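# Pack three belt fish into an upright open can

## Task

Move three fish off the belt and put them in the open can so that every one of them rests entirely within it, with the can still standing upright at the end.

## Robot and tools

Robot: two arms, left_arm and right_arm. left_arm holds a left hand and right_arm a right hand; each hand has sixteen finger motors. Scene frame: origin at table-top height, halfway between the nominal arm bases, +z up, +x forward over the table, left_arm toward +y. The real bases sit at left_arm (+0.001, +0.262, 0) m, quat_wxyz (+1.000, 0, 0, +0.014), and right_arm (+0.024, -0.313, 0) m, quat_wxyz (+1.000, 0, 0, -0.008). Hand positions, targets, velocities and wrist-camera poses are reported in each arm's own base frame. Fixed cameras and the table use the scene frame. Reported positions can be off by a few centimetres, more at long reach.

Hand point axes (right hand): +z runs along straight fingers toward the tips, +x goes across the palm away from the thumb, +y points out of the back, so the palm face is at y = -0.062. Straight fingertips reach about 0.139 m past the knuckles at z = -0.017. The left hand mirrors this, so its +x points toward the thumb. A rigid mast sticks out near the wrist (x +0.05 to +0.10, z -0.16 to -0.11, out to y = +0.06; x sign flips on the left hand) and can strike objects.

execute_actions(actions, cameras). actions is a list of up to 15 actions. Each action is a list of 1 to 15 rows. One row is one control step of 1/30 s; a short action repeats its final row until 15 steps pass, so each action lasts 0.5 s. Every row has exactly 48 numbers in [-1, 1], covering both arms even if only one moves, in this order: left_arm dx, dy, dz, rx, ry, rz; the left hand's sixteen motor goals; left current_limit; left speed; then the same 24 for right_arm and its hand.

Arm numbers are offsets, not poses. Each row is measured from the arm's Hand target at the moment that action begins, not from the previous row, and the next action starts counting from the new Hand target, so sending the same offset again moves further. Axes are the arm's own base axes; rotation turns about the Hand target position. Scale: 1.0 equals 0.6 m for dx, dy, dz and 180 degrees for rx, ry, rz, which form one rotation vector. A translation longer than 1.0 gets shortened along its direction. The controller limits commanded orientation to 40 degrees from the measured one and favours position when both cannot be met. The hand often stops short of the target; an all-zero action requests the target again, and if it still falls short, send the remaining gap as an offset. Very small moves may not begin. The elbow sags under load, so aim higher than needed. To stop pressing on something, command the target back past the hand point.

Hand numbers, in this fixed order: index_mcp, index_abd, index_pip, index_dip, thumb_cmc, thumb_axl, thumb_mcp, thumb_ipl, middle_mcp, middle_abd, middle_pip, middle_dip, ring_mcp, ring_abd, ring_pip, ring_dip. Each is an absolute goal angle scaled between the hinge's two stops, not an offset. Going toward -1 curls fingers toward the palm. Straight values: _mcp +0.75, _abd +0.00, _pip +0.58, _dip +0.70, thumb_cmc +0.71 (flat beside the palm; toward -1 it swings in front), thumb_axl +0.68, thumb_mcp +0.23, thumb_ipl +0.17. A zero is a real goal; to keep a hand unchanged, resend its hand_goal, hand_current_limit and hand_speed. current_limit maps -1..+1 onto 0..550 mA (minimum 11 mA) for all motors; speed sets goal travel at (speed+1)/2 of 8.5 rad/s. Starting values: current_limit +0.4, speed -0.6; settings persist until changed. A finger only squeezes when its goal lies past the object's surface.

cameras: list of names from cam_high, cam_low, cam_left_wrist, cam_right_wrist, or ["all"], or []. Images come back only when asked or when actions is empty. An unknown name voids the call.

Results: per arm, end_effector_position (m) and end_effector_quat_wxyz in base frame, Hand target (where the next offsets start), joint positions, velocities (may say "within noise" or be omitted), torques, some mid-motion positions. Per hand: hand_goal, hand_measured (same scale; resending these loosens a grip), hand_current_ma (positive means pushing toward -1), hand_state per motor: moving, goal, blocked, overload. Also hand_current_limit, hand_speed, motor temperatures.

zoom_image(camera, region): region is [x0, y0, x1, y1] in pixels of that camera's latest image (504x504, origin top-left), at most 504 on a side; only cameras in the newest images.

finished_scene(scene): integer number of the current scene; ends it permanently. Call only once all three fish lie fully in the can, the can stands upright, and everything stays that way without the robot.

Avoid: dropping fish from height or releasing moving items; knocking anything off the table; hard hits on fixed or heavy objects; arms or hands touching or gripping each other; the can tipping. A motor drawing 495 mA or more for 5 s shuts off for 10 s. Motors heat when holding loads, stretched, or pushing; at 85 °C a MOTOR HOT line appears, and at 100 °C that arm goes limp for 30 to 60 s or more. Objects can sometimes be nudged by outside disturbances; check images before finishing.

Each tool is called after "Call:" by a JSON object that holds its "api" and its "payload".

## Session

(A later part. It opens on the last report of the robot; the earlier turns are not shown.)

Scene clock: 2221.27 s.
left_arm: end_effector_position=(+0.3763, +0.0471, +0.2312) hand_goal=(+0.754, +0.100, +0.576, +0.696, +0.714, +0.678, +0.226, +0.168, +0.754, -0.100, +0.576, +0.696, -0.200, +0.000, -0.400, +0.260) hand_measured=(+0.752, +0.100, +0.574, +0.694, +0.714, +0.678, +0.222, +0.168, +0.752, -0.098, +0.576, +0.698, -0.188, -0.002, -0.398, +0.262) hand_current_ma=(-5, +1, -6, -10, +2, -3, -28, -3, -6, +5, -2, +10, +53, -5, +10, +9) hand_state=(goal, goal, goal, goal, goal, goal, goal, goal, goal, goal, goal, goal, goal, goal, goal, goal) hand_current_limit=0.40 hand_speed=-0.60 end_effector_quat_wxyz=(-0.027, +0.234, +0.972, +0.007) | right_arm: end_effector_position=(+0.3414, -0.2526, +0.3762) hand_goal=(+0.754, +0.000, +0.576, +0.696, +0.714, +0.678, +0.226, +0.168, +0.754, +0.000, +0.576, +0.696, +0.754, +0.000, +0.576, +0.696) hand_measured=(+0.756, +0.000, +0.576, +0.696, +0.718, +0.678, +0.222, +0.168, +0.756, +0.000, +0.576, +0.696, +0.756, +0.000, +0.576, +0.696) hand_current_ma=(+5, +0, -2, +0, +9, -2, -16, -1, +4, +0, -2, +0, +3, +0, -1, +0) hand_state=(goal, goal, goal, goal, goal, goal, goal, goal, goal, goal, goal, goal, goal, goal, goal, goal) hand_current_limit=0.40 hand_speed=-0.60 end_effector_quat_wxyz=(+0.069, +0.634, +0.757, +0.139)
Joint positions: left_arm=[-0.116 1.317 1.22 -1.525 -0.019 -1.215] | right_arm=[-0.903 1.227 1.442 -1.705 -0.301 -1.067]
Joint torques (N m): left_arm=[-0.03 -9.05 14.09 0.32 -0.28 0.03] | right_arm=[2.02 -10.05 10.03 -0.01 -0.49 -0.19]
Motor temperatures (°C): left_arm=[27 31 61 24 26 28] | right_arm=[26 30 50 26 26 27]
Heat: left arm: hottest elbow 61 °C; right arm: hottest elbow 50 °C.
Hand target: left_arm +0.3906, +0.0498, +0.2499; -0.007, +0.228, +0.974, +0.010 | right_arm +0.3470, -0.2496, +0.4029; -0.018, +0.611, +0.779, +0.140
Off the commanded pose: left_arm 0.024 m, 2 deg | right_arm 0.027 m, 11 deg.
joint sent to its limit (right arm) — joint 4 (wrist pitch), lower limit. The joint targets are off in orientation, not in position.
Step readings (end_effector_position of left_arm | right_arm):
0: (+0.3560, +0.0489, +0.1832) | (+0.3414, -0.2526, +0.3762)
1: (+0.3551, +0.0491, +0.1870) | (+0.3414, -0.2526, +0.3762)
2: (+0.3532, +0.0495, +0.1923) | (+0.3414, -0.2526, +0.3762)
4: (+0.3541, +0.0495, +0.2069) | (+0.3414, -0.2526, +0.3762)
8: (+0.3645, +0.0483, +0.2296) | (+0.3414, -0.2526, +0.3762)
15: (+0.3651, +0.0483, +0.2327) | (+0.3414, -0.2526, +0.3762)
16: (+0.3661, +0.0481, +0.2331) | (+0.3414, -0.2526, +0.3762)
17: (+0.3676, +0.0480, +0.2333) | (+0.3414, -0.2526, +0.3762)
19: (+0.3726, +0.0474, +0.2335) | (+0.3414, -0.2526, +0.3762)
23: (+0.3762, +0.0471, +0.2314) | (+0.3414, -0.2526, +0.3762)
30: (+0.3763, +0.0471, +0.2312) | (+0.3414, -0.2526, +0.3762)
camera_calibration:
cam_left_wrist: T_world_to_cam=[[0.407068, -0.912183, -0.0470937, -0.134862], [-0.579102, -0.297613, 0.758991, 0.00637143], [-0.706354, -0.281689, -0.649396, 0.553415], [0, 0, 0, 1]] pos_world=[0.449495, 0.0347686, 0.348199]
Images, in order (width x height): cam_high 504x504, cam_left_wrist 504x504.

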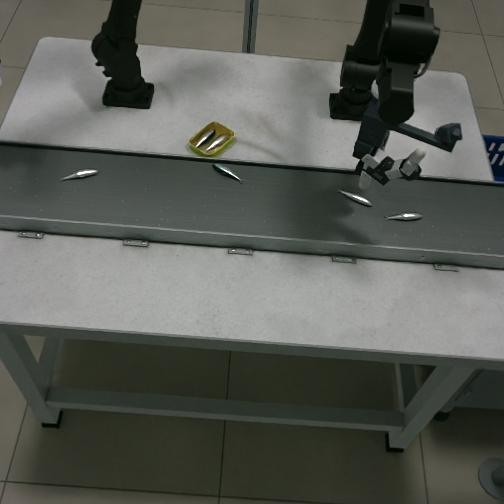

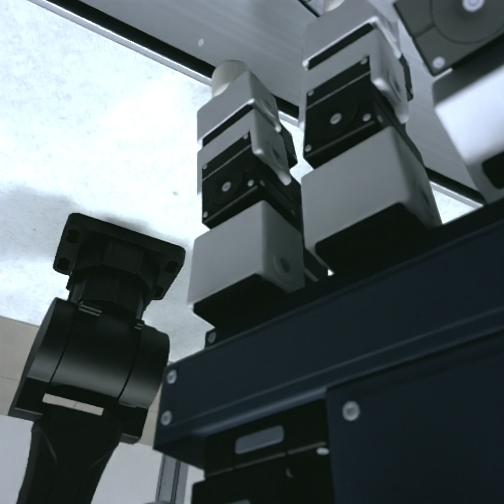

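Call:
{"api": "execute_actions", "payload": {"actions": [[[-0.0143,-0.0197,-0.1,0,0,0,0.754,0.1,0.576,0.696,0.714,0.678,0.226,0.168,0.754,-0.1,0.576,0.696,-0.2,0,-0.4,0.26,0.4,-0.6,0,0,0,0,0,0,0.754,0,0.576,0.696,0.714,0.678,0.226,0.168,0.754,0,0.576,0.696,0.754,0,0.576,0.696,0.4,-0.6]]], "cameras": ["cam_left_wrist","cam_high"]}}

Call:
{"api": "zoom_image", "payload": {"camera": "cam_high", "region": [310, 140, 410, 230]}}

Call:
{"api": "zoom_image", "payload": {"camera": "cam_left_wrist", "region": [200, 0, 360, 120]}}

Scene clock: 2245.10 s.
left_arm: end_effector_position=(+0.3775, +0.0408, +0.1879) hand_goal=(+0.754, +0.100, +0.576, +0.696, +0.714, +0.678, +0.226, +0.168, +0.754, -0.100, +0.576, +0.696, -0.200, +0.000, -0.400, +0.260) hand_measured=(+0.754, +0.100, +0.574, +0.694, +0.714, +0.678, +0.222, +0.168, +0.754, -0.098, +0.576, +0.698, -0.190, -0.002, -0.398, +0.262) hand_current_ma=(-4, +3, -6, -10, +1, -3, -22, -3, -4, +5, -2, +10, +52, -5, +10, +9) hand_state=(goal, goal, goal, goal, goal, goal, goal, goal, goal, goal, goal, goal, goal, goal, goal, goal) hand_current_limit=0.40 hand_speed=-0.60 end_effector_quat_wxyz=(-0.016, +0.228, +0.973, +0.008) | right_arm: end_effector_position=(+0.3414, -0.2526, +0.3762) hand_goal=(+0.754, +0.000, +0.576, +0.696, +0.714, +0.678, +0.226, +0.168, +0.754, +0.000, +0.576, +0.696, +0.754, +0.000, +0.576, +0.696) hand_measured=(+0.756, +0.000, +0.576, +0.696, +0.718, +0.678, +0.222, +0.168, +0.756, +0.000, +0.576, +0.696, +0.756, +0.000, +0.576, +0.696) hand_current_ma=(+5, +0, -2, +0, +9, -2, -16, -1, +4, +0, -2, +0, +3, +0, -1, +0) hand_state=(goal, goal, goal, goal, goal, goal, goal, goal, goal, goal, goal, goal, goal, goal, goal, goal) hand_current_limit=0.40 hand_speed=-0.60 end_effector_quat_wxyz=(+0.069, +0.634, +0.757, +0.139)
Joint positions: left_arm=[-0.134 1.329 1.116 -1.389 -0.019 -1.244] | right_arm=[-0.903 1.227 1.442 -1.705 -0.301 -1.067]
Joint torques (N m): left_arm=[-1.26 -9.93 9.24 1.31 -0.22 0.02] | right_arm=[1.73 -9.29 10 -0.03 -0.5 -0.19]
Motor temperatures (°C): left_arm=[27 30 59 24 26 28] | right_arm=[26 30 50 26 26 27]
Heat: left arm: hottest elbow 59 °C; right arm: hottest elbow 50 °C.
Hand target: left_arm +0.3820, +0.0379, +0.1898; -0.007, +0.228, +0.974, +0.010 | right_arm +0.3470, -0.2496, +0.4029; -0.018, +0.611, +0.779, +0.140
Off the commanded pose: left_arm 0.006 m, 1 deg | right_arm 0.027 m, 11 deg.
joint sent to its limit (right arm) — joint 4 (wrist pitch), lower limit. The joint targets are off in orientation, not in position.
Step readings (end_effector_position of left_arm | right_arm):
0: (+0.3763, +0.0471, +0.2312) | (+0.3414, -0.2526, +0.3762)
1: (+0.3768, +0.0465, +0.2255) | (+0.3414, -0.2526, +0.3762)
2: (+0.3800, +0.0457, +0.2204) | (+0.3414, -0.2526, +0.3762)
4: (+0.3801, +0.0435, +0.2049) | (+0.3414, -0.2526, +0.3762)
8: (+0.3758, +0.0412, +0.1887) | (+0.3414, -0.2526, +0.3762)
15: (+0.3776, +0.0407, +0.1879) | (+0.3414, -0.2526, +0.3762)
camera_calibration:
cam_left_wrist: T_world_to_cam=[[0.418351, -0.907531, -0.0370116, -0.149507], [-0.591566, -0.303167, 0.747087, 0.045147], [-0.689226, -0.29065, -0.663695, 0.521088], [0, 0, 0, 1]] pos_world=[0.448401, 0.0294587, 0.306581]
Images, in order (width x height): cam_high 504x504, cam_left_wrist 504x504.

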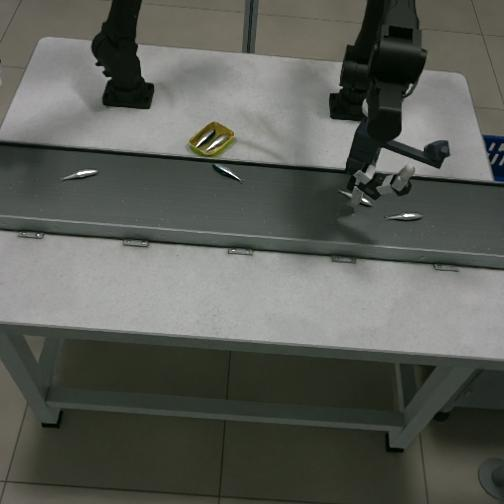

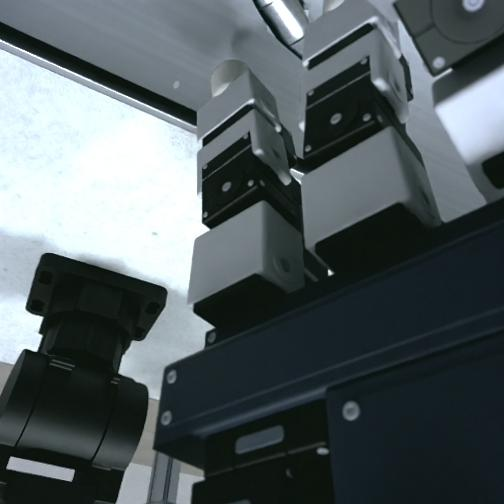

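Scaled by 5.040 from the camera's 504x504 image, which has a finer 720x720 frame.

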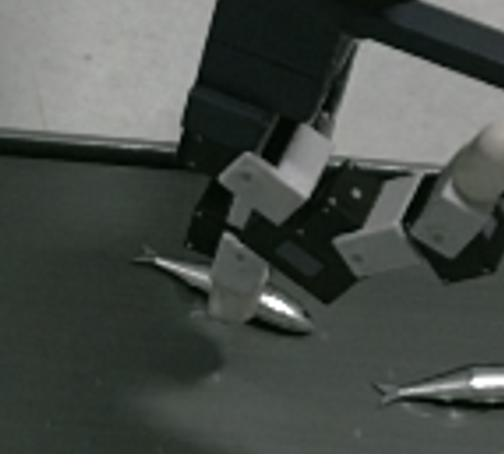

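Scaled by 3.150 from the camera's 504x504 image, which has a finer 720x720 frame.

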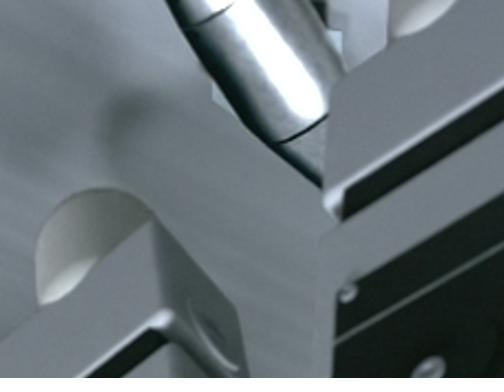

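Call:
{"api": "execute_actions", "payload": {"actions": [[[0.001,0,-0.04,0,0,0,0.754,0.1,0.576,0.696,0.714,0.678,0.226,0.168,0.754,-0.1,0.576,0.696,-0.2,0,-0.4,0.26,0.4,-0.6,0,0,0,0,0,0,0.754,0,0.576,0.696,0.714,0.678,0.226,0.168,0.754,0,0.576,0.696,0.754,0,0.576,0.696,0.4,-0.6]],[[0,0,-0.025,0,0,0,0.754,0.1,0.576,0.696,0.714,0.678,0.226,0.168,0.754,-0.1,0.576,0.696,-0.2,0,-0.4,0.26,0.4,-0.6,0,0,0,0,0,0,0.754,0,0.576,0.696,0.714,0.678,0.226,0.168,0.754,0,0.576,0.696,0.754,0,0.576,0.696,0.4,-0.6]]], "cameras": ["cam_left_wrist","cam_low"]}}

Call:
{"api": "zoom_image", "payload": {"camera": "cam_left_wrist", "region": [200, 0, 360, 120]}}

Call:
{"api": "zoom_image", "payload": {"camera": "cam_low", "region": [300, 200, 460, 340]}}

Scene clock: 2270.47 s.
left_arm: end_effector_position=(+0.3830, +0.0402, +0.1614) hand_goal=(+0.754, +0.100, +0.576, +0.696, +0.714, +0.678, +0.226, +0.168, +0.754, -0.100, +0.576, +0.696, -0.200, +0.000, -0.400, +0.260) hand_measured=(+0.754, +0.102, +0.574, +0.694, +0.714, +0.678, +0.222, +0.168, +0.754, -0.096, +0.576, +0.698, -0.188, -0.002, -0.398, +0.262) hand_current_ma=(-4, +4, -5, -9, +1, -3, -24, -3, +0, +14, -1, +10, +54, -5, +10, +9) hand_state=(goal, goal, goal, goal, goal, goal, goal, goal, goal, goal, goal, goal, goal, goal, goal, goal) hand_current_limit=0.40 hand_speed=-0.60 end_effector_quat_wxyz=(-0.001, +0.227, +0.974, +0.010) | right_arm: end_effector_position=(+0.3414, -0.2526, +0.3762) hand_goal=(+0.754, +0.000, +0.576, +0.696, +0.714, +0.678, +0.226, +0.168, +0.754, +0.000, +0.576, +0.696, +0.754, +0.000, +0.576, +0.696) hand_measured=(+0.756, +0.000, +0.576, +0.696, +0.718, +0.678, +0.222, +0.168, +0.756, +0.000, +0.576, +0.696, +0.756, +0.000, +0.576, +0.696) hand_current_ma=(+5, +0, -2, +0, +9, -2, -16, -1, +4, +0, -2, +0, +3, +0, -1, +0) hand_state=(goal, goal, goal, goal, goal, goal, goal, goal, goal, goal, goal, goal, goal, goal, goal, goal) hand_current_limit=0.40 hand_speed=-0.60 end_effector_quat_wxyz=(+0.069, +0.634, +0.757, +0.139)
Joint positions: left_arm=[-0.134 1.342 1.056 -1.285 -0.02 -1.245] | right_arm=[-0.903 1.227 1.442 -1.705 -0.301 -1.067]
Joint torques (N m): left_arm=[-1.32 -8.29 7.56 1.55 -0.2 0.02] | right_arm=[2.55 -9.82 9.94 0.02 -0.53 -0.2]
Motor temperatures (°C): left_arm=[27 31 58 24 26 28] | right_arm=[26 30 50 26 26 27]
Heat: left arm: hottest elbow 58 °C; right arm: hottest elbow 50 °C.
Hand target: left_arm +0.3827, +0.0379, +0.1510; -0.007, +0.228, +0.974, +0.010 | right_arm +0.3470, -0.2496, +0.4029; -0.018, +0.611, +0.779, +0.140
Off the commanded pose: left_arm 0.011 m, 1 deg | right_arm 0.027 m, 11 deg.
joint sent to its limit (right arm) — joint 4 (wrist pitch), lower limit. The joint targets are off in orientation, not in position.
Step readings (end_effector_position of left_arm | right_arm):
0: (+0.3775, +0.0408, +0.1879) | (+0.3414, -0.2526, +0.3762)
1: (+0.3779, +0.0407, +0.1855) | (+0.3414, -0.2526, +0.3762)
2: (+0.3802, +0.0404, +0.1827) | (+0.3414, -0.2526, +0.3762)
4: (+0.3811, +0.0403, +0.1755) | (+0.3414, -0.2526, +0.3762)
8: (+0.3786, +0.0406, +0.1682) | (+0.3414, -0.2526, +0.3762)
15: (+0.3794, +0.0405, +0.1681) | (+0.3414, -0.2526, +0.3762)
16: (+0.3798, +0.0405, +0.1667) | (+0.3414, -0.2526, +0.3762)
17: (+0.3812, +0.0403, +0.1649) | (+0.3414, -0.2526, +0.3762)
19: (+0.3816, +0.0403, +0.1613) | (+0.3414, -0.2526, +0.3762)
23: (+0.3830, +0.0402, +0.1614) | (+0.3414, -0.2526, +0.3762)
30: (+0.3830, +0.0402, +0.1614) | (+0.3414, -0.2526, +0.3762)
camera_calibration:
cam_left_wrist: T_world_to_cam=[[0.420655, -0.906976, -0.0210762, -0.156844], [-0.613807, -0.301636, 0.729559, 0.0793991], [-0.66805, -0.293956, -0.683593, 0.502329], [0, 0, 0, 1]] pos_world=[0.450294, 0.0293582, 0.282157]
Images, in order (width x height): cam_low 504x504, cam_left_wrist 504x504.

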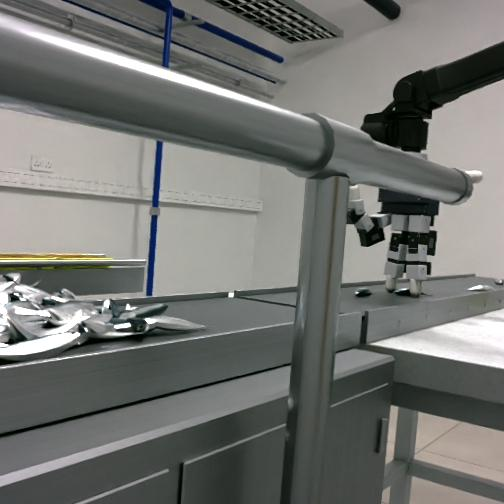

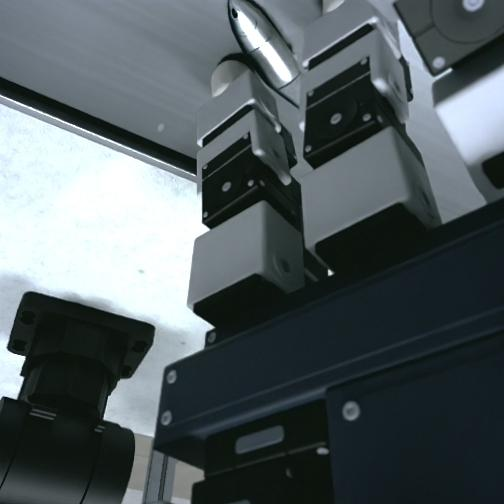

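Scaled by 3.150 from the camera's 504x504 image, which has a finer 720x720 frame.

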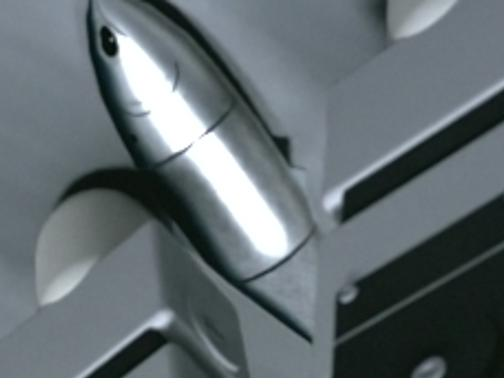

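Scaled by 3.150 from the camera's 504x504 image, which has a finer 720x720 frame.

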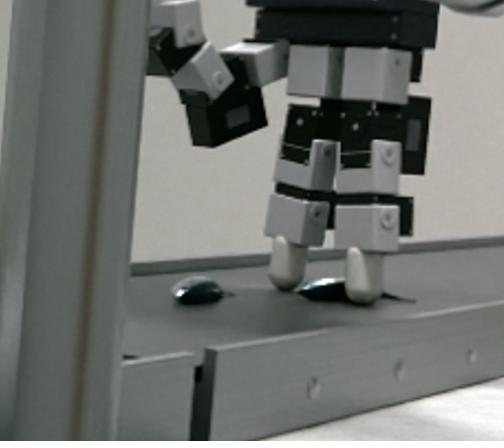

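Call:
{"api": "execute_actions", "payload": {"actions": [[[-0.015,-0.001,0.027,0,0,0,0.754,0.1,0.576,0.696,0.714,0.678,0.226,0.168,0.754,-0.1,0.576,0.696,-0.2,0,-0.4,0.26,0.4,-0.6,0,0,0,0,0,0,0.754,0,0.576,0.696,0.714,0.678,0.226,0.168,0.754,0,0.576,0.696,0.754,0,0.576,0.696,0.4,-0.6]]], "cameras": ["cam_left_wrist"]}}

Call:
{"api": "zoom_image", "payload": {"camera": "cam_left_wrist", "region": [200, 0, 360, 120]}}

Scene clock: 2306.67 s.
left_arm: end_effector_position=(+0.3789, +0.0400, +0.1628) hand_goal=(+0.754, +0.100, +0.576, +0.696, +0.714, +0.678, +0.226, +0.168, +0.754, -0.100, +0.576, +0.696, -0.200, +0.000, -0.400, +0.260) hand_measured=(+0.752, +0.098, +0.574, +0.694, +0.714, +0.678, +0.222, +0.168, +0.754, -0.102, +0.576, +0.698, -0.188, -0.002, -0.398, +0.262) hand_current_ma=(-5, -5, -5, -9, +1, -3, -24, -3, -4, -9, -1, +9, +54, -5, +10, +9) hand_state=(goal, goal, goal, goal, goal, goal, goal, goal, goal, goal, goal, goal, goal, goal, goal, goal) hand_current_limit=0.40 hand_speed=-0.60 end_effector_quat_wxyz=(-0.006, +0.227, +0.974, +0.009) | right_arm: end_effector_position=(+0.3414, -0.2526, +0.3762) hand_goal=(+0.754, +0.000, +0.576, +0.696, +0.714, +0.678, +0.226, +0.168, +0.754, +0.000, +0.576, +0.696, +0.754, +0.000, +0.576, +0.696) hand_measured=(+0.756, +0.000, +0.576, +0.696, +0.718, +0.678, +0.222, +0.168, +0.756, +0.000, +0.576, +0.696, +0.756, +0.000, +0.576, +0.696) hand_current_ma=(+5, +0, -2, +0, +9, -2, -16, -1, +4, +0, -2, +0, +3, +0, -1, +0) hand_state=(goal, goal, goal, goal, goal, goal, goal, goal, goal, goal, goal, goal, goal, goal, goal, goal) hand_current_limit=0.40 hand_speed=-0.60 end_effector_quat_wxyz=(+0.069, +0.634, +0.757, +0.139)
Joint positions: left_arm=[-0.135 1.338 1.056 -1.3 -0.02 -1.249] | right_arm=[-0.903 1.227 1.442 -1.705 -0.301 -1.067]
Joint torques (N m): left_arm=[-1.44 -10.87 8.44 0.1 -0.2 -0.02] | right_arm=[2.08 -9.82 9.85 -0.12 -0.53 -0.15]
Heat: left arm: hottest elbow 54 °C; right arm: hottest elbow 51 °C.
Hand target: left_arm +0.3737, +0.0373, +0.1672; -0.007, +0.228, +0.974, +0.010 | right_arm +0.3470, -0.2496, +0.4029; -0.018, +0.611, +0.779, +0.140
Off the commanded pose: left_arm 0.007 m, 0 deg | right_arm 0.027 m, 11 deg.
joint sent to its limit (right arm) — joint 4 (wrist pitch), lower limit. The joint targets are off in orientation, not in position.
Step readings (end_effector_position of left_arm | right_arm):
0: (+0.3830, +0.0402, +0.1614) | (+0.3414, -0.2526, +0.3762)
1: (+0.3823, +0.0403, +0.1619) | (+0.3414, -0.2526, +0.3762)
2: (+0.3815, +0.0401, +0.1623) | (+0.3414, -0.2526, +0.3762)
4: (+0.3799, +0.0400, +0.1628) | (+0.3414, -0.2526, +0.3762)
8: (+0.3789, +0.0400, +0.1628) | (+0.3414, -0.2526, +0.3762)
15: (+0.3789, +0.0400, +0.1628) | (+0.3414, -0.2526, +0.3762)
camera_calibration:
cam_left_wrist: T_world_to_cam=[[0.421778, -0.906288, -0.0272881, -0.154605], [-0.605046, -0.303743, 0.735975, 0.0715052], [-0.675294, -0.293908, -0.676458, 0.502042], [0, 0, 0, 1]] pos_world=[0.447499, 0.0291564, 0.282765]
Images, in order (width x height): cam_left_wrist 504x504.

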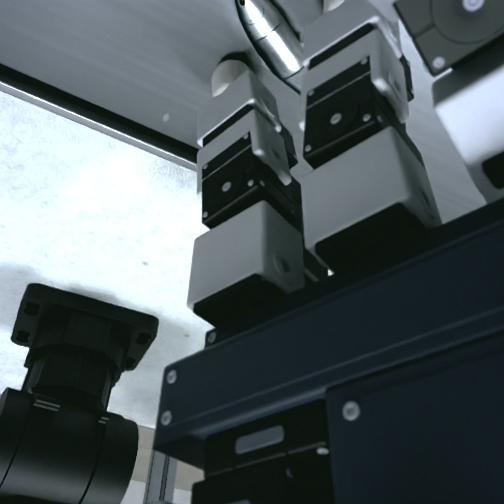

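Scaled by 3.150 from the camera's 504x504 image, which has a finer 720x720 frame.

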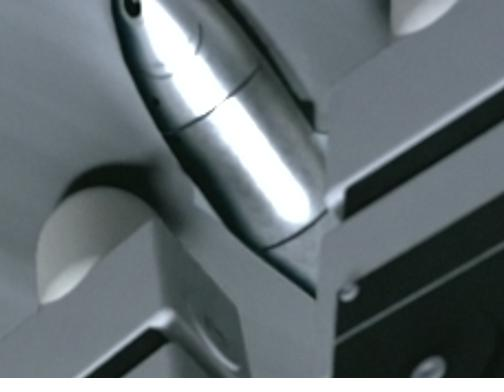

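Call:
{"api": "execute_actions", "payload": {"actions": [[[0,0,-0.025,0,0,0,0.754,0.1,0.576,0.696,0.714,0.678,0.226,0.168,0.754,-0.1,0.576,0.696,-0.2,0,-0.4,0.26,0.4,-0.6,0,0,0,0,0,0,0.754,0,0.576,0.696,0.714,0.678,0.226,0.168,0.754,0,0.576,0.696,0.754,0,0.576,0.696,0.4,-0.6]],[[0,0,0.02,0,0,0,0.754,0.0,0.576,0.696,0.714,0.678,0.226,0.168,0.754,0.0,0.576,0.696,-0.2,0,-0.4,0.26,0.4,-0.9,0,0,0,0,0,0,0.754,0,0.576,0.696,0.714,0.678,0.226,0.168,0.754,0,0.576,0.696,0.754,0,0.576,0.696,0.4,-0.6]],[[0,0,0,0,0,0,0.754,-0.25,0.576,0.696,0.714,0.678,0.226,0.168,0.754,0.25,0.576,0.696,-0.2,0,-0.4,0.26,0.75,-0.9,0,0,0,0,0,0,0.754,0,0.576,0.696,0.714,0.678,0.226,0.168,0.754,0,0.576,0.696,0.754,0,0.576,0.696,0.4,-0.6]],[[0,0,0,0,0,0,0.754,-0.25,0.576,0.696,0.714,0.678,0.226,0.168,0.754,0.25,0.576,0.696,-0.2,0,-0.4,0.26,0.75,-0.9,0,0,0,0,0,0,0.754,0,0.576,0.696,0.714,0.678,0.226,0.168,0.754,0,0.576,0.696,0.754,0,0.576,0.696,0.4,-0.6]]], "cameras": ["cam_left_wrist","cam_low"]}}

Call:
{"api": "zoom_image", "payload": {"camera": "cam_left_wrist", "region": [200, 0, 360, 120]}}

Call:
{"api": "zoom_image", "payload": {"camera": "cam_low", "region": [350, 220, 450, 320]}}

Scene clock: 2333.80 s.
left_arm: end_effector_position=(+0.3770, +0.0400, +0.1617) hand_goal=(+0.754, -0.250, +0.576, +0.696, +0.714, +0.678, +0.226, +0.168, +0.754, +0.250, +0.576, +0.696, -0.200, +0.000, -0.400, +0.260) hand_measured=(+0.752, -0.066, +0.574, +0.694, +0.714, +0.678, +0.222, +0.168, +0.752, +0.032, +0.576, +0.698, -0.188, -0.002, -0.398, +0.262) hand_current_ma=(-6, +481, -5, -9, +1, -3, -24, -3, -8, -481, -1, +7, +54, -5, +10, +9) hand_state=(goal, blocked, goal, goal, goal, goal, goal, goal, goal, blocked, goal, goal, goal, goal, goal, goal) hand_current_limit=0.75 hand_speed=-0.90 end_effector_quat_wxyz=(-0.002, +0.227, +0.974, +0.010) | right_arm: end_effector_position=(+0.3414, -0.2526, +0.3762) hand_goal=(+0.754, +0.000, +0.576, +0.696, +0.714, +0.678, +0.226, +0.168, +0.754, +0.000, +0.576, +0.696, +0.754, +0.000, +0.576, +0.696) hand_measured=(+0.756, +0.000, +0.576, +0.696, +0.718, +0.678, +0.222, +0.168, +0.756, +0.000, +0.576, +0.696, +0.756, +0.000, +0.576, +0.696) hand_current_ma=(+5, +0, -2, +0, +9, -2, -16, -1, +4, +0, -2, +0, +3, +0, -1, +0) hand_state=(goal, goal, goal, goal, goal, goal, goal, goal, goal, goal, goal, goal, goal, goal, goal, goal) hand_current_limit=0.40 hand_speed=-0.60 end_effector_quat_wxyz=(+0.069, +0.634, +0.757, +0.139)
Joint positions: left_arm=[-0.136 1.328 1.044 -1.29 -0.02 -1.249] | right_arm=[-0.903 1.227 1.442 -1.705 -0.301 -1.067]
Joint torques (N m): left_arm=[-1.38 -9.88 9.02 0.05 -0.21 0] | right_arm=[2.32 -9.29 10.04 -0.14 -0.52 -0.15]
Motor temperatures (°C): left_arm=[27 31 53 24 26 28] | right_arm=[26 30 51 26 26 27]
Heat: left arm: hottest elbow 53 °C; right arm: hottest elbow 51 °C.
Hand target: left_arm +0.3737, +0.0374, +0.1642; -0.007, +0.228, +0.974, +0.010 | right_arm +0.3470, -0.2496, +0.4029; -0.018, +0.611, +0.779, +0.140
Off the commanded pose: left_arm 0.005 m, 1 deg | right_arm 0.027 m, 11 deg.
joint sent to its limit (right arm) — joint 4 (wrist pitch), lower limit. The joint targets are off in orientation, not in position.
Step readings (end_effector_position of left_arm | right_arm):
0: (+0.3789, +0.0400, +0.1628) | (+0.3414, -0.2526, +0.3762)
1: (+0.3782, +0.0401, +0.1612) | (+0.3414, -0.2526, +0.3762)
2: (+0.3778, +0.0402, +0.1607) | (+0.3414, -0.2526, +0.3762)
4: (+0.3773, +0.0402, +0.1608) | (+0.3414, -0.2526, +0.3762)
8: (+0.3772, +0.0403, +0.1610) | (+0.3414, -0.2526, +0.3762)
15: (+0.3772, +0.0403, +0.1610) | (+0.3414, -0.2526, +0.3762)
16: (+0.3770, +0.0403, +0.1612) | (+0.3414, -0.2526, +0.3762)
17: (+0.3770, +0.0403, +0.1614) | (+0.3414, -0.2526, +0.3762)
19: (+0.3770, +0.0403, +0.1615) | (+0.3414, -0.2526, +0.3762)
23: (+0.3769, +0.0403, +0.1616) | (+0.3414, -0.2526, +0.3762)
30: (+0.3769, +0.0403, +0.1617) | (+0.3414, -0.2526, +0.3762)
31: (+0.3769, +0.0403, +0.1617) | (+0.3414, -0.2526, +0.3762)
32: (+0.3769, +0.0403, +0.1617) | (+0.3414, -0.2526, +0.3762)
34: (+0.3769, +0.0403, +0.1617) | (+0.3414, -0.2526, +0.3762)
38: (+0.3770, +0.0400, +0.1617) | (+0.3414, -0.2526, +0.3762)
45: (+0.3770, +0.0400, +0.1617) | (+0.3414, -0.2526, +0.3762)
46: (+0.3770, +0.0400, +0.1617) | (+0.3414, -0.2526, +0.3762)
47: (+0.3770, +0.0400, +0.1617) | (+0.3414, -0.2526, +0.3762)
49: (+0.3770, +0.0400, +0.1617) | (+0.3414, -0.2526, +0.3762)
53: (+0.3770, +0.0400, +0.1617) | (+0.3414, -0.2526, +0.3762)
60: (+0.3770, +0.0400, +0.1617) | (+0.3414, -0.2526, +0.3762)
camera_calibration:
cam_left_wrist: T_world_to_cam=[[0.421614, -0.906487, -0.0228619, -0.154565], [-0.611005, -0.302632, 0.731497, 0.0740024], [-0.670011, -0.294441, -0.681462, 0.498818], [0, 0, 0, 1]] pos_world=[0.444596, 0.0291571, 0.282259]
Images, in order (width x height): cam_low 504x504, cam_left_wrist 504x504.

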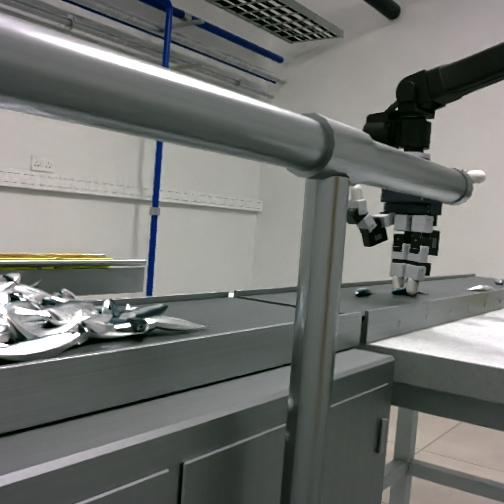

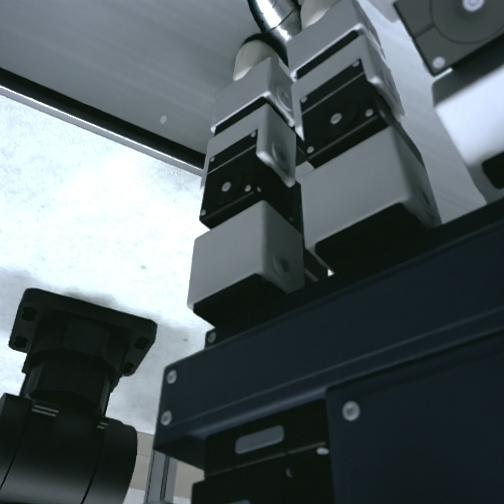

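Scaled by 3.150 from the camera's 504x504 image, which has a finer 720x720 frame.

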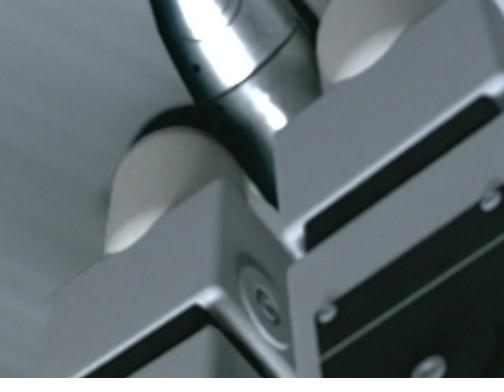

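Scaled by 5.040 from the camera's 504x504 image, which has a finer 720x720 frame.

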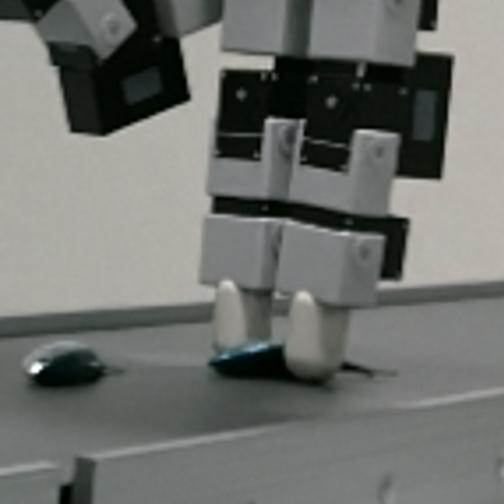

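Call:
{"api": "execute_actions", "payload": {"actions": [[[0,0,0.05,0,0,0,0.754,-0.25,0.576,0.696,0.714,0.678,0.226,0.168,0.754,0.25,0.576,0.696,-0.2,0,-0.4,0.26,0.75,-0.9,0,0,0,0,0,0,0.754,0,0.576,0.696,0.714,0.678,0.226,0.168,0.754,0,0.576,0.696,0.754,0,0.576,0.696,0.4,-0.6]],[[0,0,0.05,0,0,0,0.754,-0.25,0.576,0.696,0.714,0.678,0.226,0.168,0.754,0.25,0.576,0.696,-0.2,0,-0.4,0.26,0.75,-0.9,0,0,0,0,0,0,0.754,0,0.576,0.696,0.714,0.678,0.226,0.168,0.754,0,0.576,0.696,0.754,0,0.576,0.696,0.4,-0.6]],[[0,0,0.05,0,0,0,0.754,-0.25,0.576,0.696,0.714,0.678,0.226,0.168,0.754,0.25,0.576,0.696,-0.2,0,-0.4,0.26,0.75,-0.9,0,0,0,0,0,0,0.754,0,0.576,0.696,0.714,0.678,0.226,0.168,0.754,0,0.576,0.696,0.754,0,0.576,0.696,0.4,-0.6]]], "cameras": ["cam_left_wrist","cam_low"]}}

Call:
{"api": "zoom_image", "payload": {"camera": "cam_left_wrist", "region": [200, 0, 360, 120]}}

Call:
{"api": "zoom_image", "payload": {"camera": "cam_low", "region": [350, 200, 450, 320]}}

Scene clock: 2352.13 s.
left_arm: end_effector_position=(+0.3639, +0.0418, +0.2323) hand_goal=(+0.754, -0.250, +0.576, +0.696, +0.714, +0.678, +0.226, +0.168, +0.754, +0.250, +0.576, +0.696, -0.200, +0.000, -0.400, +0.260) hand_measured=(+0.754, -0.068, +0.574, +0.694, +0.714, +0.678, +0.220, +0.168, +0.752, +0.032, +0.576, +0.698, -0.188, -0.002, -0.398, +0.262) hand_current_ma=(-4, +481, -5, -8, +1, -3, -29, -3, -12, -481, -1, +7, +54, -5, +10, +9) hand_state=(goal, blocked, goal, goal, goal, goal, goal, goal, goal, blocked, goal, goal, goal, goal, goal, goal) hand_current_limit=0.75 hand_speed=-0.90 end_effector_quat_wxyz=(-0.029, +0.227, +0.974, +0.007) | right_arm: end_effector_position=(+0.3414, -0.2526, +0.3762) hand_goal=(+0.754, +0.000, +0.576, +0.696, +0.714, +0.678, +0.226, +0.168, +0.754, +0.000, +0.576, +0.696, +0.754, +0.000, +0.576, +0.696) hand_measured=(+0.756, +0.000, +0.576, +0.696, +0.718, +0.678, +0.222, +0.168, +0.756, +0.000, +0.576, +0.696, +0.756, +0.000, +0.576, +0.696) hand_current_ma=(+5, +0, -2, +0, +9, -2, -16, -1, +4, +0, -2, +0, +3, +0, -1, +0) hand_state=(goal, goal, goal, goal, goal, goal, goal, goal, goal, goal, goal, goal, goal, goal, goal, goal) hand_current_limit=0.40 hand_speed=-0.60 end_effector_quat_wxyz=(+0.069, +0.634, +0.757, +0.139)
Joint positions: left_arm=[-0.136 1.293 1.2 -1.535 -0.02 -1.25] | right_arm=[-0.903 1.227 1.442 -1.705 -0.301 -1.067]
Joint torques (N m): left_arm=[-1.61 -9.58 13.59 0.09 -0.2 0] | right_arm=[2.78 -10.11 10.07 0.01 -0.52 -0.17]
Heat: left arm: hottest elbow 54 °C; right arm: hottest elbow 51 °C.
Hand target: left_arm +0.3736, +0.0374, +0.2541; -0.007, +0.228, +0.974, +0.010 | right_arm +0.3470, -0.2496, +0.4029; -0.018, +0.611, +0.779, +0.140
Off the commanded pose: left_arm 0.024 m, 3 deg | right_arm 0.027 m, 11 deg.
joint sent to its limit (right arm) — joint 4 (wrist pitch), lower limit. The joint targets are off in orientation, not in position.
Step readings (end_effector_position of left_arm | right_arm):
0: (+0.3770, +0.0400, +0.1617) | (+0.3414, -0.2526, +0.3762)
1: (+0.3752, +0.0402, +0.1635) | (+0.3414, -0.2526, +0.3762)
2: (+0.3712, +0.0408, +0.1648) | (+0.3414, -0.2526, +0.3762)
4: (+0.3635, +0.0418, +0.1668) | (+0.3414, -0.2526, +0.3762)
8: (+0.3592, +0.0424, +0.1682) | (+0.3414, -0.2526, +0.3762)
15: (+0.3588, +0.0425, +0.1682) | (+0.3414, -0.2526, +0.3762)
16: (+0.3578, +0.0426, +0.1710) | (+0.3414, -0.2526, +0.3762)
17: (+0.3561, +0.0429, +0.1746) | (+0.3414, -0.2526, +0.3762)
19: (+0.3555, +0.0429, +0.1850) | (+0.3414, -0.2526, +0.3762)
23: (+0.3621, +0.0420, +0.2010) | (+0.3414, -0.2526, +0.3762)
30: (+0.3629, +0.0419, +0.2036) | (+0.3414, -0.2526, +0.3762)
31: (+0.3616, +0.0421, +0.2063) | (+0.3414, -0.2526, +0.3762)
32: (+0.3597, +0.0424, +0.2099) | (+0.3414, -0.2526, +0.3762)
34: (+0.3581, +0.0426, +0.2188) | (+0.3414, -0.2526, +0.3762)
38: (+0.3640, +0.0418, +0.2313) | (+0.3414, -0.2526, +0.3762)
45: (+0.3639, +0.0418, +0.2323) | (+0.3414, -0.2526, +0.3762)
camera_calibration:
cam_left_wrist: T_world_to_cam=[[0.420649, -0.905742, -0.0518216, -0.138672], [-0.571185, -0.308785, 0.760526, -0.00608515], [-0.704842, -0.290314, -0.647236, 0.543321], [0, 0, 0, 1]] pos_world=[0.437812, 0.030254, 0.349099]
Images, in order (width x height): cam_low 504x504, cam_left_wrist 504x504.

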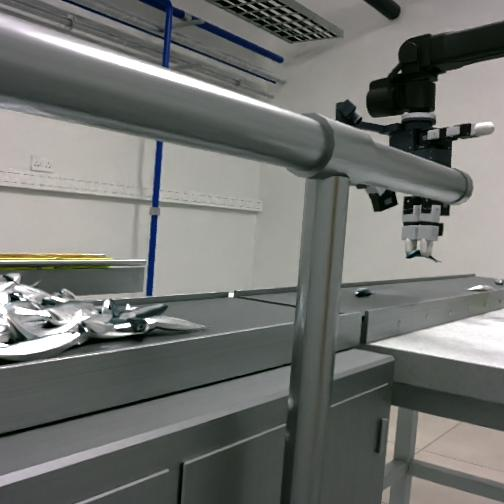

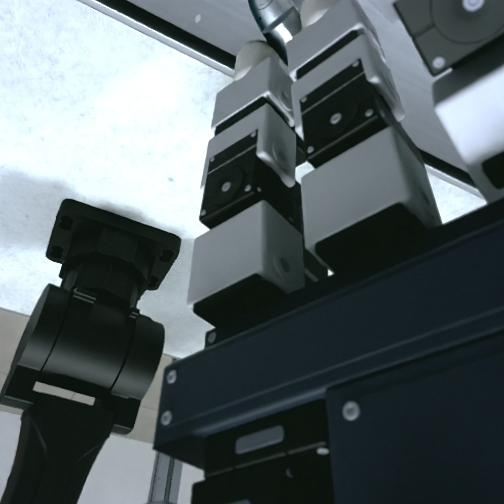

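Scaled by 3.150 from the camera's 504x504 image, which has a finer 720x720 frame.

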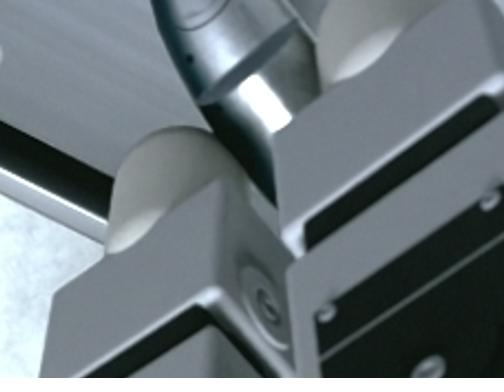

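Scaled by 4.200 from the camera's 504x504 image, which has a finer 720x720 frame.

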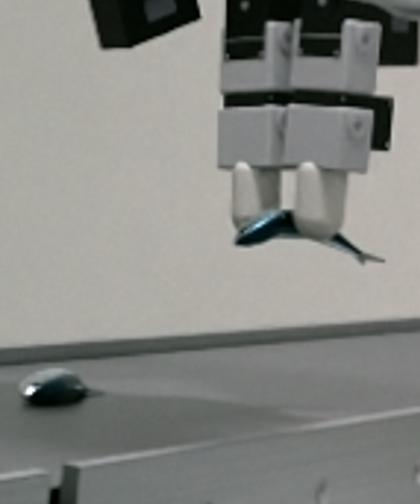

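Call:
{"api": "execute_actions", "payload": {"actions": [[[0,-0.06,0.05,0,0,0,0.754,-0.25,0.576,0.696,0.714,0.678,0.226,0.168,0.754,0.25,0.576,0.696,-0.2,0,-0.4,0.26,0.75,-0.9,0,0,0,0,0,0,0.754,0,0.576,0.696,0.714,0.678,0.226,0.168,0.754,0,0.576,0.696,0.754,0,0.576,0.696,0.4,-0.6]],[[0,-0.1,0.02,0,0,0,0.754,-0.25,0.576,0.696,0.714,0.678,0.226,0.168,0.754,0.25,0.576,0.696,-0.2,0,-0.4,0.26,0.75,-0.9,0,0,0,0,0,0,0.754,0,0.576,0.696,0.714,0.678,0.226,0.168,0.754,0,0.576,0.696,0.754,0,0.576,0.696,0.4,-0.6]],[[0,-0.11,0.01,0,0,0,0.754,-0.25,0.576,0.696,0.714,0.678,0.226,0.168,0.754,0.25,0.576,0.696,-0.2,0,-0.4,0.26,0.75,-0.9,0,0,0,0,0,0,0.754,0,0.576,0.696,0.714,0.678,0.226,0.168,0.754,0,0.576,0.696,0.754,0,0.576,0.696,0.4,-0.6]],[[0,-0.11,0,0,0,0,0.754,-0.25,0.576,0.696,0.714,0.678,0.226,0.168,0.754,0.25,0.576,0.696,-0.2,0,-0.4,0.26,0.75,-0.9,0,0,0,0,0,0,0.754,0,0.576,0.696,0.714,0.678,0.226,0.168,0.754,0,0.576,0.696,0.754,0,0.576,0.696,0.4,-0.6]],[[0,-0.11,0,0,0,0,0.754,-0.25,0.576,0.696,0.714,0.678,0.226,0.168,0.754,0.25,0.576,0.696,-0.2,0,-0.4,0.26,0.75,-0.9,0,0,0,0,0,0,0.754,0,0.576,0.696,0.714,0.678,0.226,0.168,0.754,0,0.576,0.696,0.754,0,0.576,0.696,0.4,-0.6]],[[0.01,-0.09,0,0,0,0,0.754,-0.25,0.576,0.696,0.714,0.678,0.226,0.168,0.754,0.25,0.576,0.696,-0.2,0,-0.4,0.26,0.75,-0.9,0,0,0,0,0,0,0.754,0,0.576,0.696,0.714,0.678,0.226,0.168,0.754,0,0.576,0.696,0.754,0,0.576,0.696,0.4,-0.6]]], "cameras": ["cam_left_wrist","cam_high"]}}

Call:
{"api": "zoom_image", "payload": {"camera": "cam_left_wrist", "region": [70, 70, 220, 200]}}

Call:
{"api": "zoom_image", "payload": {"camera": "cam_left_wrist", "region": [200, 0, 360, 120]}}

Scene clock: 2382.27 s.
left_arm: end_effector_position=(+0.3714, -0.3051, +0.2870) hand_goal=(+0.754, -0.250, +0.576, +0.696, +0.714, +0.678, +0.226, +0.168, +0.754, +0.250, +0.576, +0.696, -0.200, +0.000, -0.400, +0.260) hand_measured=(+0.754, -0.068, +0.576, +0.694, +0.712, +0.678, +0.220, +0.168, +0.750, +0.032, +0.574, +0.698, -0.188, +0.000, -0.398, +0.262) hand_current_ma=(+0, +481, -3, -7, -6, -3, -31, -3, -19, -481, -5, +7, +55, -3, +10, +9) hand_state=(goal, blocked, goal, goal, goal, goal, goal, goal, goal, blocked, goal, goal, goal, goal, goal, goal) hand_current_limit=0.75 hand_speed=-0.90 end_effector_quat_wxyz=(-0.009, +0.236, +0.972, +0.014) | right_arm: end_effector_position=(+0.3414, -0.2526, +0.3762) hand_goal=(+0.754, +0.000, +0.576, +0.696, +0.714, +0.678, +0.226, +0.168, +0.754, +0.000, +0.576, +0.696, +0.754, +0.000, +0.576, +0.696) hand_measured=(+0.756, +0.000, +0.576, +0.696, +0.718, +0.678, +0.222, +0.168, +0.756, +0.000, +0.576, +0.696, +0.756, +0.000, +0.576, +0.696) hand_current_ma=(+5, +0, -2, +0, +9, -2, -16, -1, +4, +0, -2, +0, +3, +0, -1, +0) hand_state=(goal, goal, goal, goal, goal, goal, goal, goal, goal, goal, goal, goal, goal, goal, goal, goal) hand_current_limit=0.40 hand_speed=-0.60 end_effector_quat_wxyz=(+0.069, +0.634, +0.757, +0.139)
Joint positions: left_arm=[-0.84 1.745 1.851 -1.707 -0.013 -1.935] | right_arm=[-0.903 1.227 1.442 -1.705 -0.301 -1.067]
Joint torques (N m): left_arm=[-0.44 -15.74 13.45 0.4 -0.18 0.01] | right_arm=[2.43 -9.11 10 -0.17 -0.54 -0.2]
Motor temperatures (°C): left_arm=[27 30 59 24 26 28] | right_arm=[26 30 51 26 26 27]
Heat: left arm: hottest elbow 59 °C; right arm: hottest elbow 51 °C.
Hand target: left_arm +0.3798, -0.3106, +0.3022; -0.007, +0.228, +0.974, +0.010 | right_arm +0.3470, -0.2496, +0.4029; -0.018, +0.611, +0.779, +0.140
Off the commanded pose: left_arm 0.018 m, 1 deg | right_arm 0.027 m, 11 deg.
joint sent to its limit (left arm) — joint 4 (wrist pitch), lower limit. The joint targets still meet the commanded pose.
joint sent to its limit (right arm) — joint 4 (wrist pitch), lower limit. The joint targets are off in orientation, not in position.
Step readings (end_effector_position of left_arm | right_arm):
0: (+0.3639, +0.0418, +0.2323) | (+0.3414, -0.2526, +0.3762)
1: (+0.3624, +0.0387, +0.2355) | (+0.3414, -0.2526, +0.3762)
2: (+0.3606, +0.0359, +0.2395) | (+0.3414, -0.2526, +0.3762)
4: (+0.3607, +0.0205, +0.2504) | (+0.3414, -0.2526, +0.3762)
8: (+0.3670, -0.0003, +0.2666) | (+0.3414, -0.2526, +0.3762)
15: (+0.3654, +0.0000, +0.2685) | (+0.3414, -0.2526, +0.3762)
16: (+0.3642, -0.0036, +0.2700) | (+0.3414, -0.2526, +0.3762)
17: (+0.3631, -0.0087, +0.2720) | (+0.3414, -0.2526, +0.3762)
19: (+0.3646, -0.0324, +0.2760) | (+0.3414, -0.2526, +0.3762)
23: (+0.3663, -0.0628, +0.2793) | (+0.3414, -0.2526, +0.3762)
30: (+0.3639, -0.0582, +0.2791) | (+0.3414, -0.2526, +0.3762)
31: (+0.3633, -0.0620, +0.2802) | (+0.3414, -0.2526, +0.3762)
32: (+0.3630, -0.0674, +0.2826) | (+0.3414, -0.2526, +0.3762)
34: (+0.3665, -0.0933, +0.2866) | (+0.3414, -0.2526, +0.3762)
38: (+0.3666, -0.1280, +0.2860) | (+0.3414, -0.2526, +0.3762)
45: (+0.3654, -0.1238, +0.2842) | (+0.3414, -0.2526, +0.3762)
46: (+0.3650, -0.1274, +0.2852) | (+0.3414, -0.2526, +0.3762)
47: (+0.3656, -0.1323, +0.2872) | (+0.3414, -0.2526, +0.3762)
49: (+0.3690, -0.1568, +0.2906) | (+0.3414, -0.2526, +0.3762)
53: (+0.3661, -0.1906, +0.2870) | (+0.3414, -0.2526, +0.3762)
60: (+0.3654, -0.1895, +0.2838) | (+0.3414, -0.2526, +0.3762)
61: (+0.3654, -0.1931, +0.2852) | (+0.3414, -0.2526, +0.3762)
62: (+0.3668, -0.1978, +0.2880) | (+0.3414, -0.2526, +0.3762)
64: (+0.3720, -0.2217, +0.2922) | (+0.3414, -0.2526, +0.3762)
68: (+0.3688, -0.2546, +0.2882) | (+0.3414, -0.2526, +0.3762)
75: (+0.3659, -0.2549, +0.2843) | (+0.3414, -0.2526, +0.3762)
76: (+0.3662, -0.2582, +0.2863) | (+0.3414, -0.2526, +0.3762)
77: (+0.3693, -0.2627, +0.2888) | (+0.3414, -0.2526, +0.3762)
79: (+0.3768, -0.2814, +0.2928) | (+0.3414, -0.2526, +0.3762)
83: (+0.3744, -0.3015, +0.2897) | (+0.3414, -0.2526, +0.3762)
90: (+0.3714, -0.3054, +0.2870) | (+0.3414, -0.2526, +0.3762)
camera_calibration:
cam_left_wrist: T_world_to_cam=[[0.40484, -0.913591, -0.0381577, -0.453691], [-0.608276, -0.300233, 0.734752, -0.126674], [-0.682719, -0.274246, -0.677262, 0.488578], [0, 0, 0, 1]] pos_world=[0.44018, -0.318529, 0.406657]
Images, in order (width x height): cam_high 504x504, cam_left_wrist 504x504.

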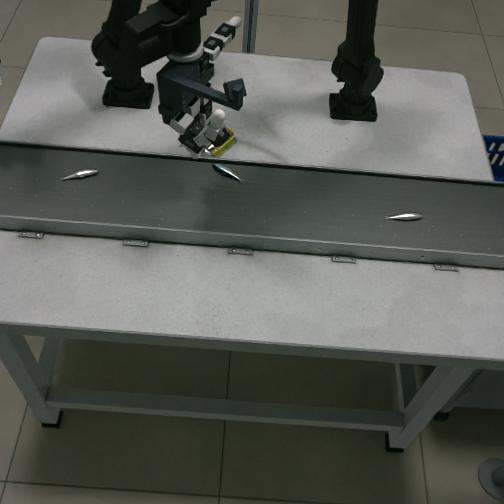

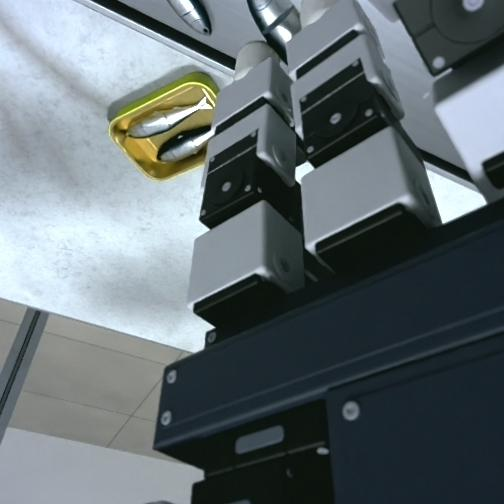

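Scaled by 3.360 from the camera's 504x504 image, which has a finer 720x720 frame.

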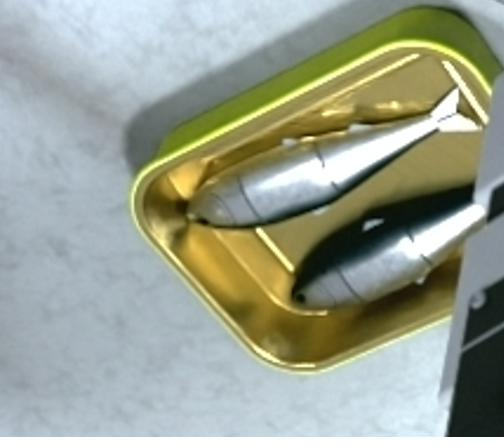

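Scaled by 3.150 from the camera's 504x504 image, which has a finer 720x720 frame.

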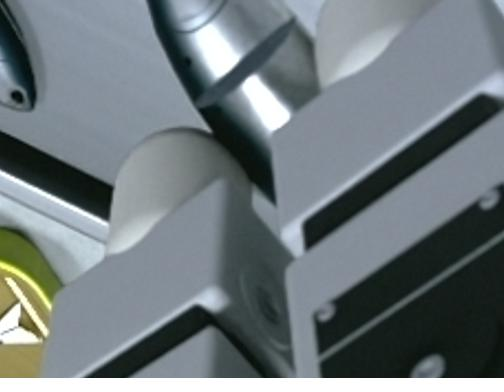

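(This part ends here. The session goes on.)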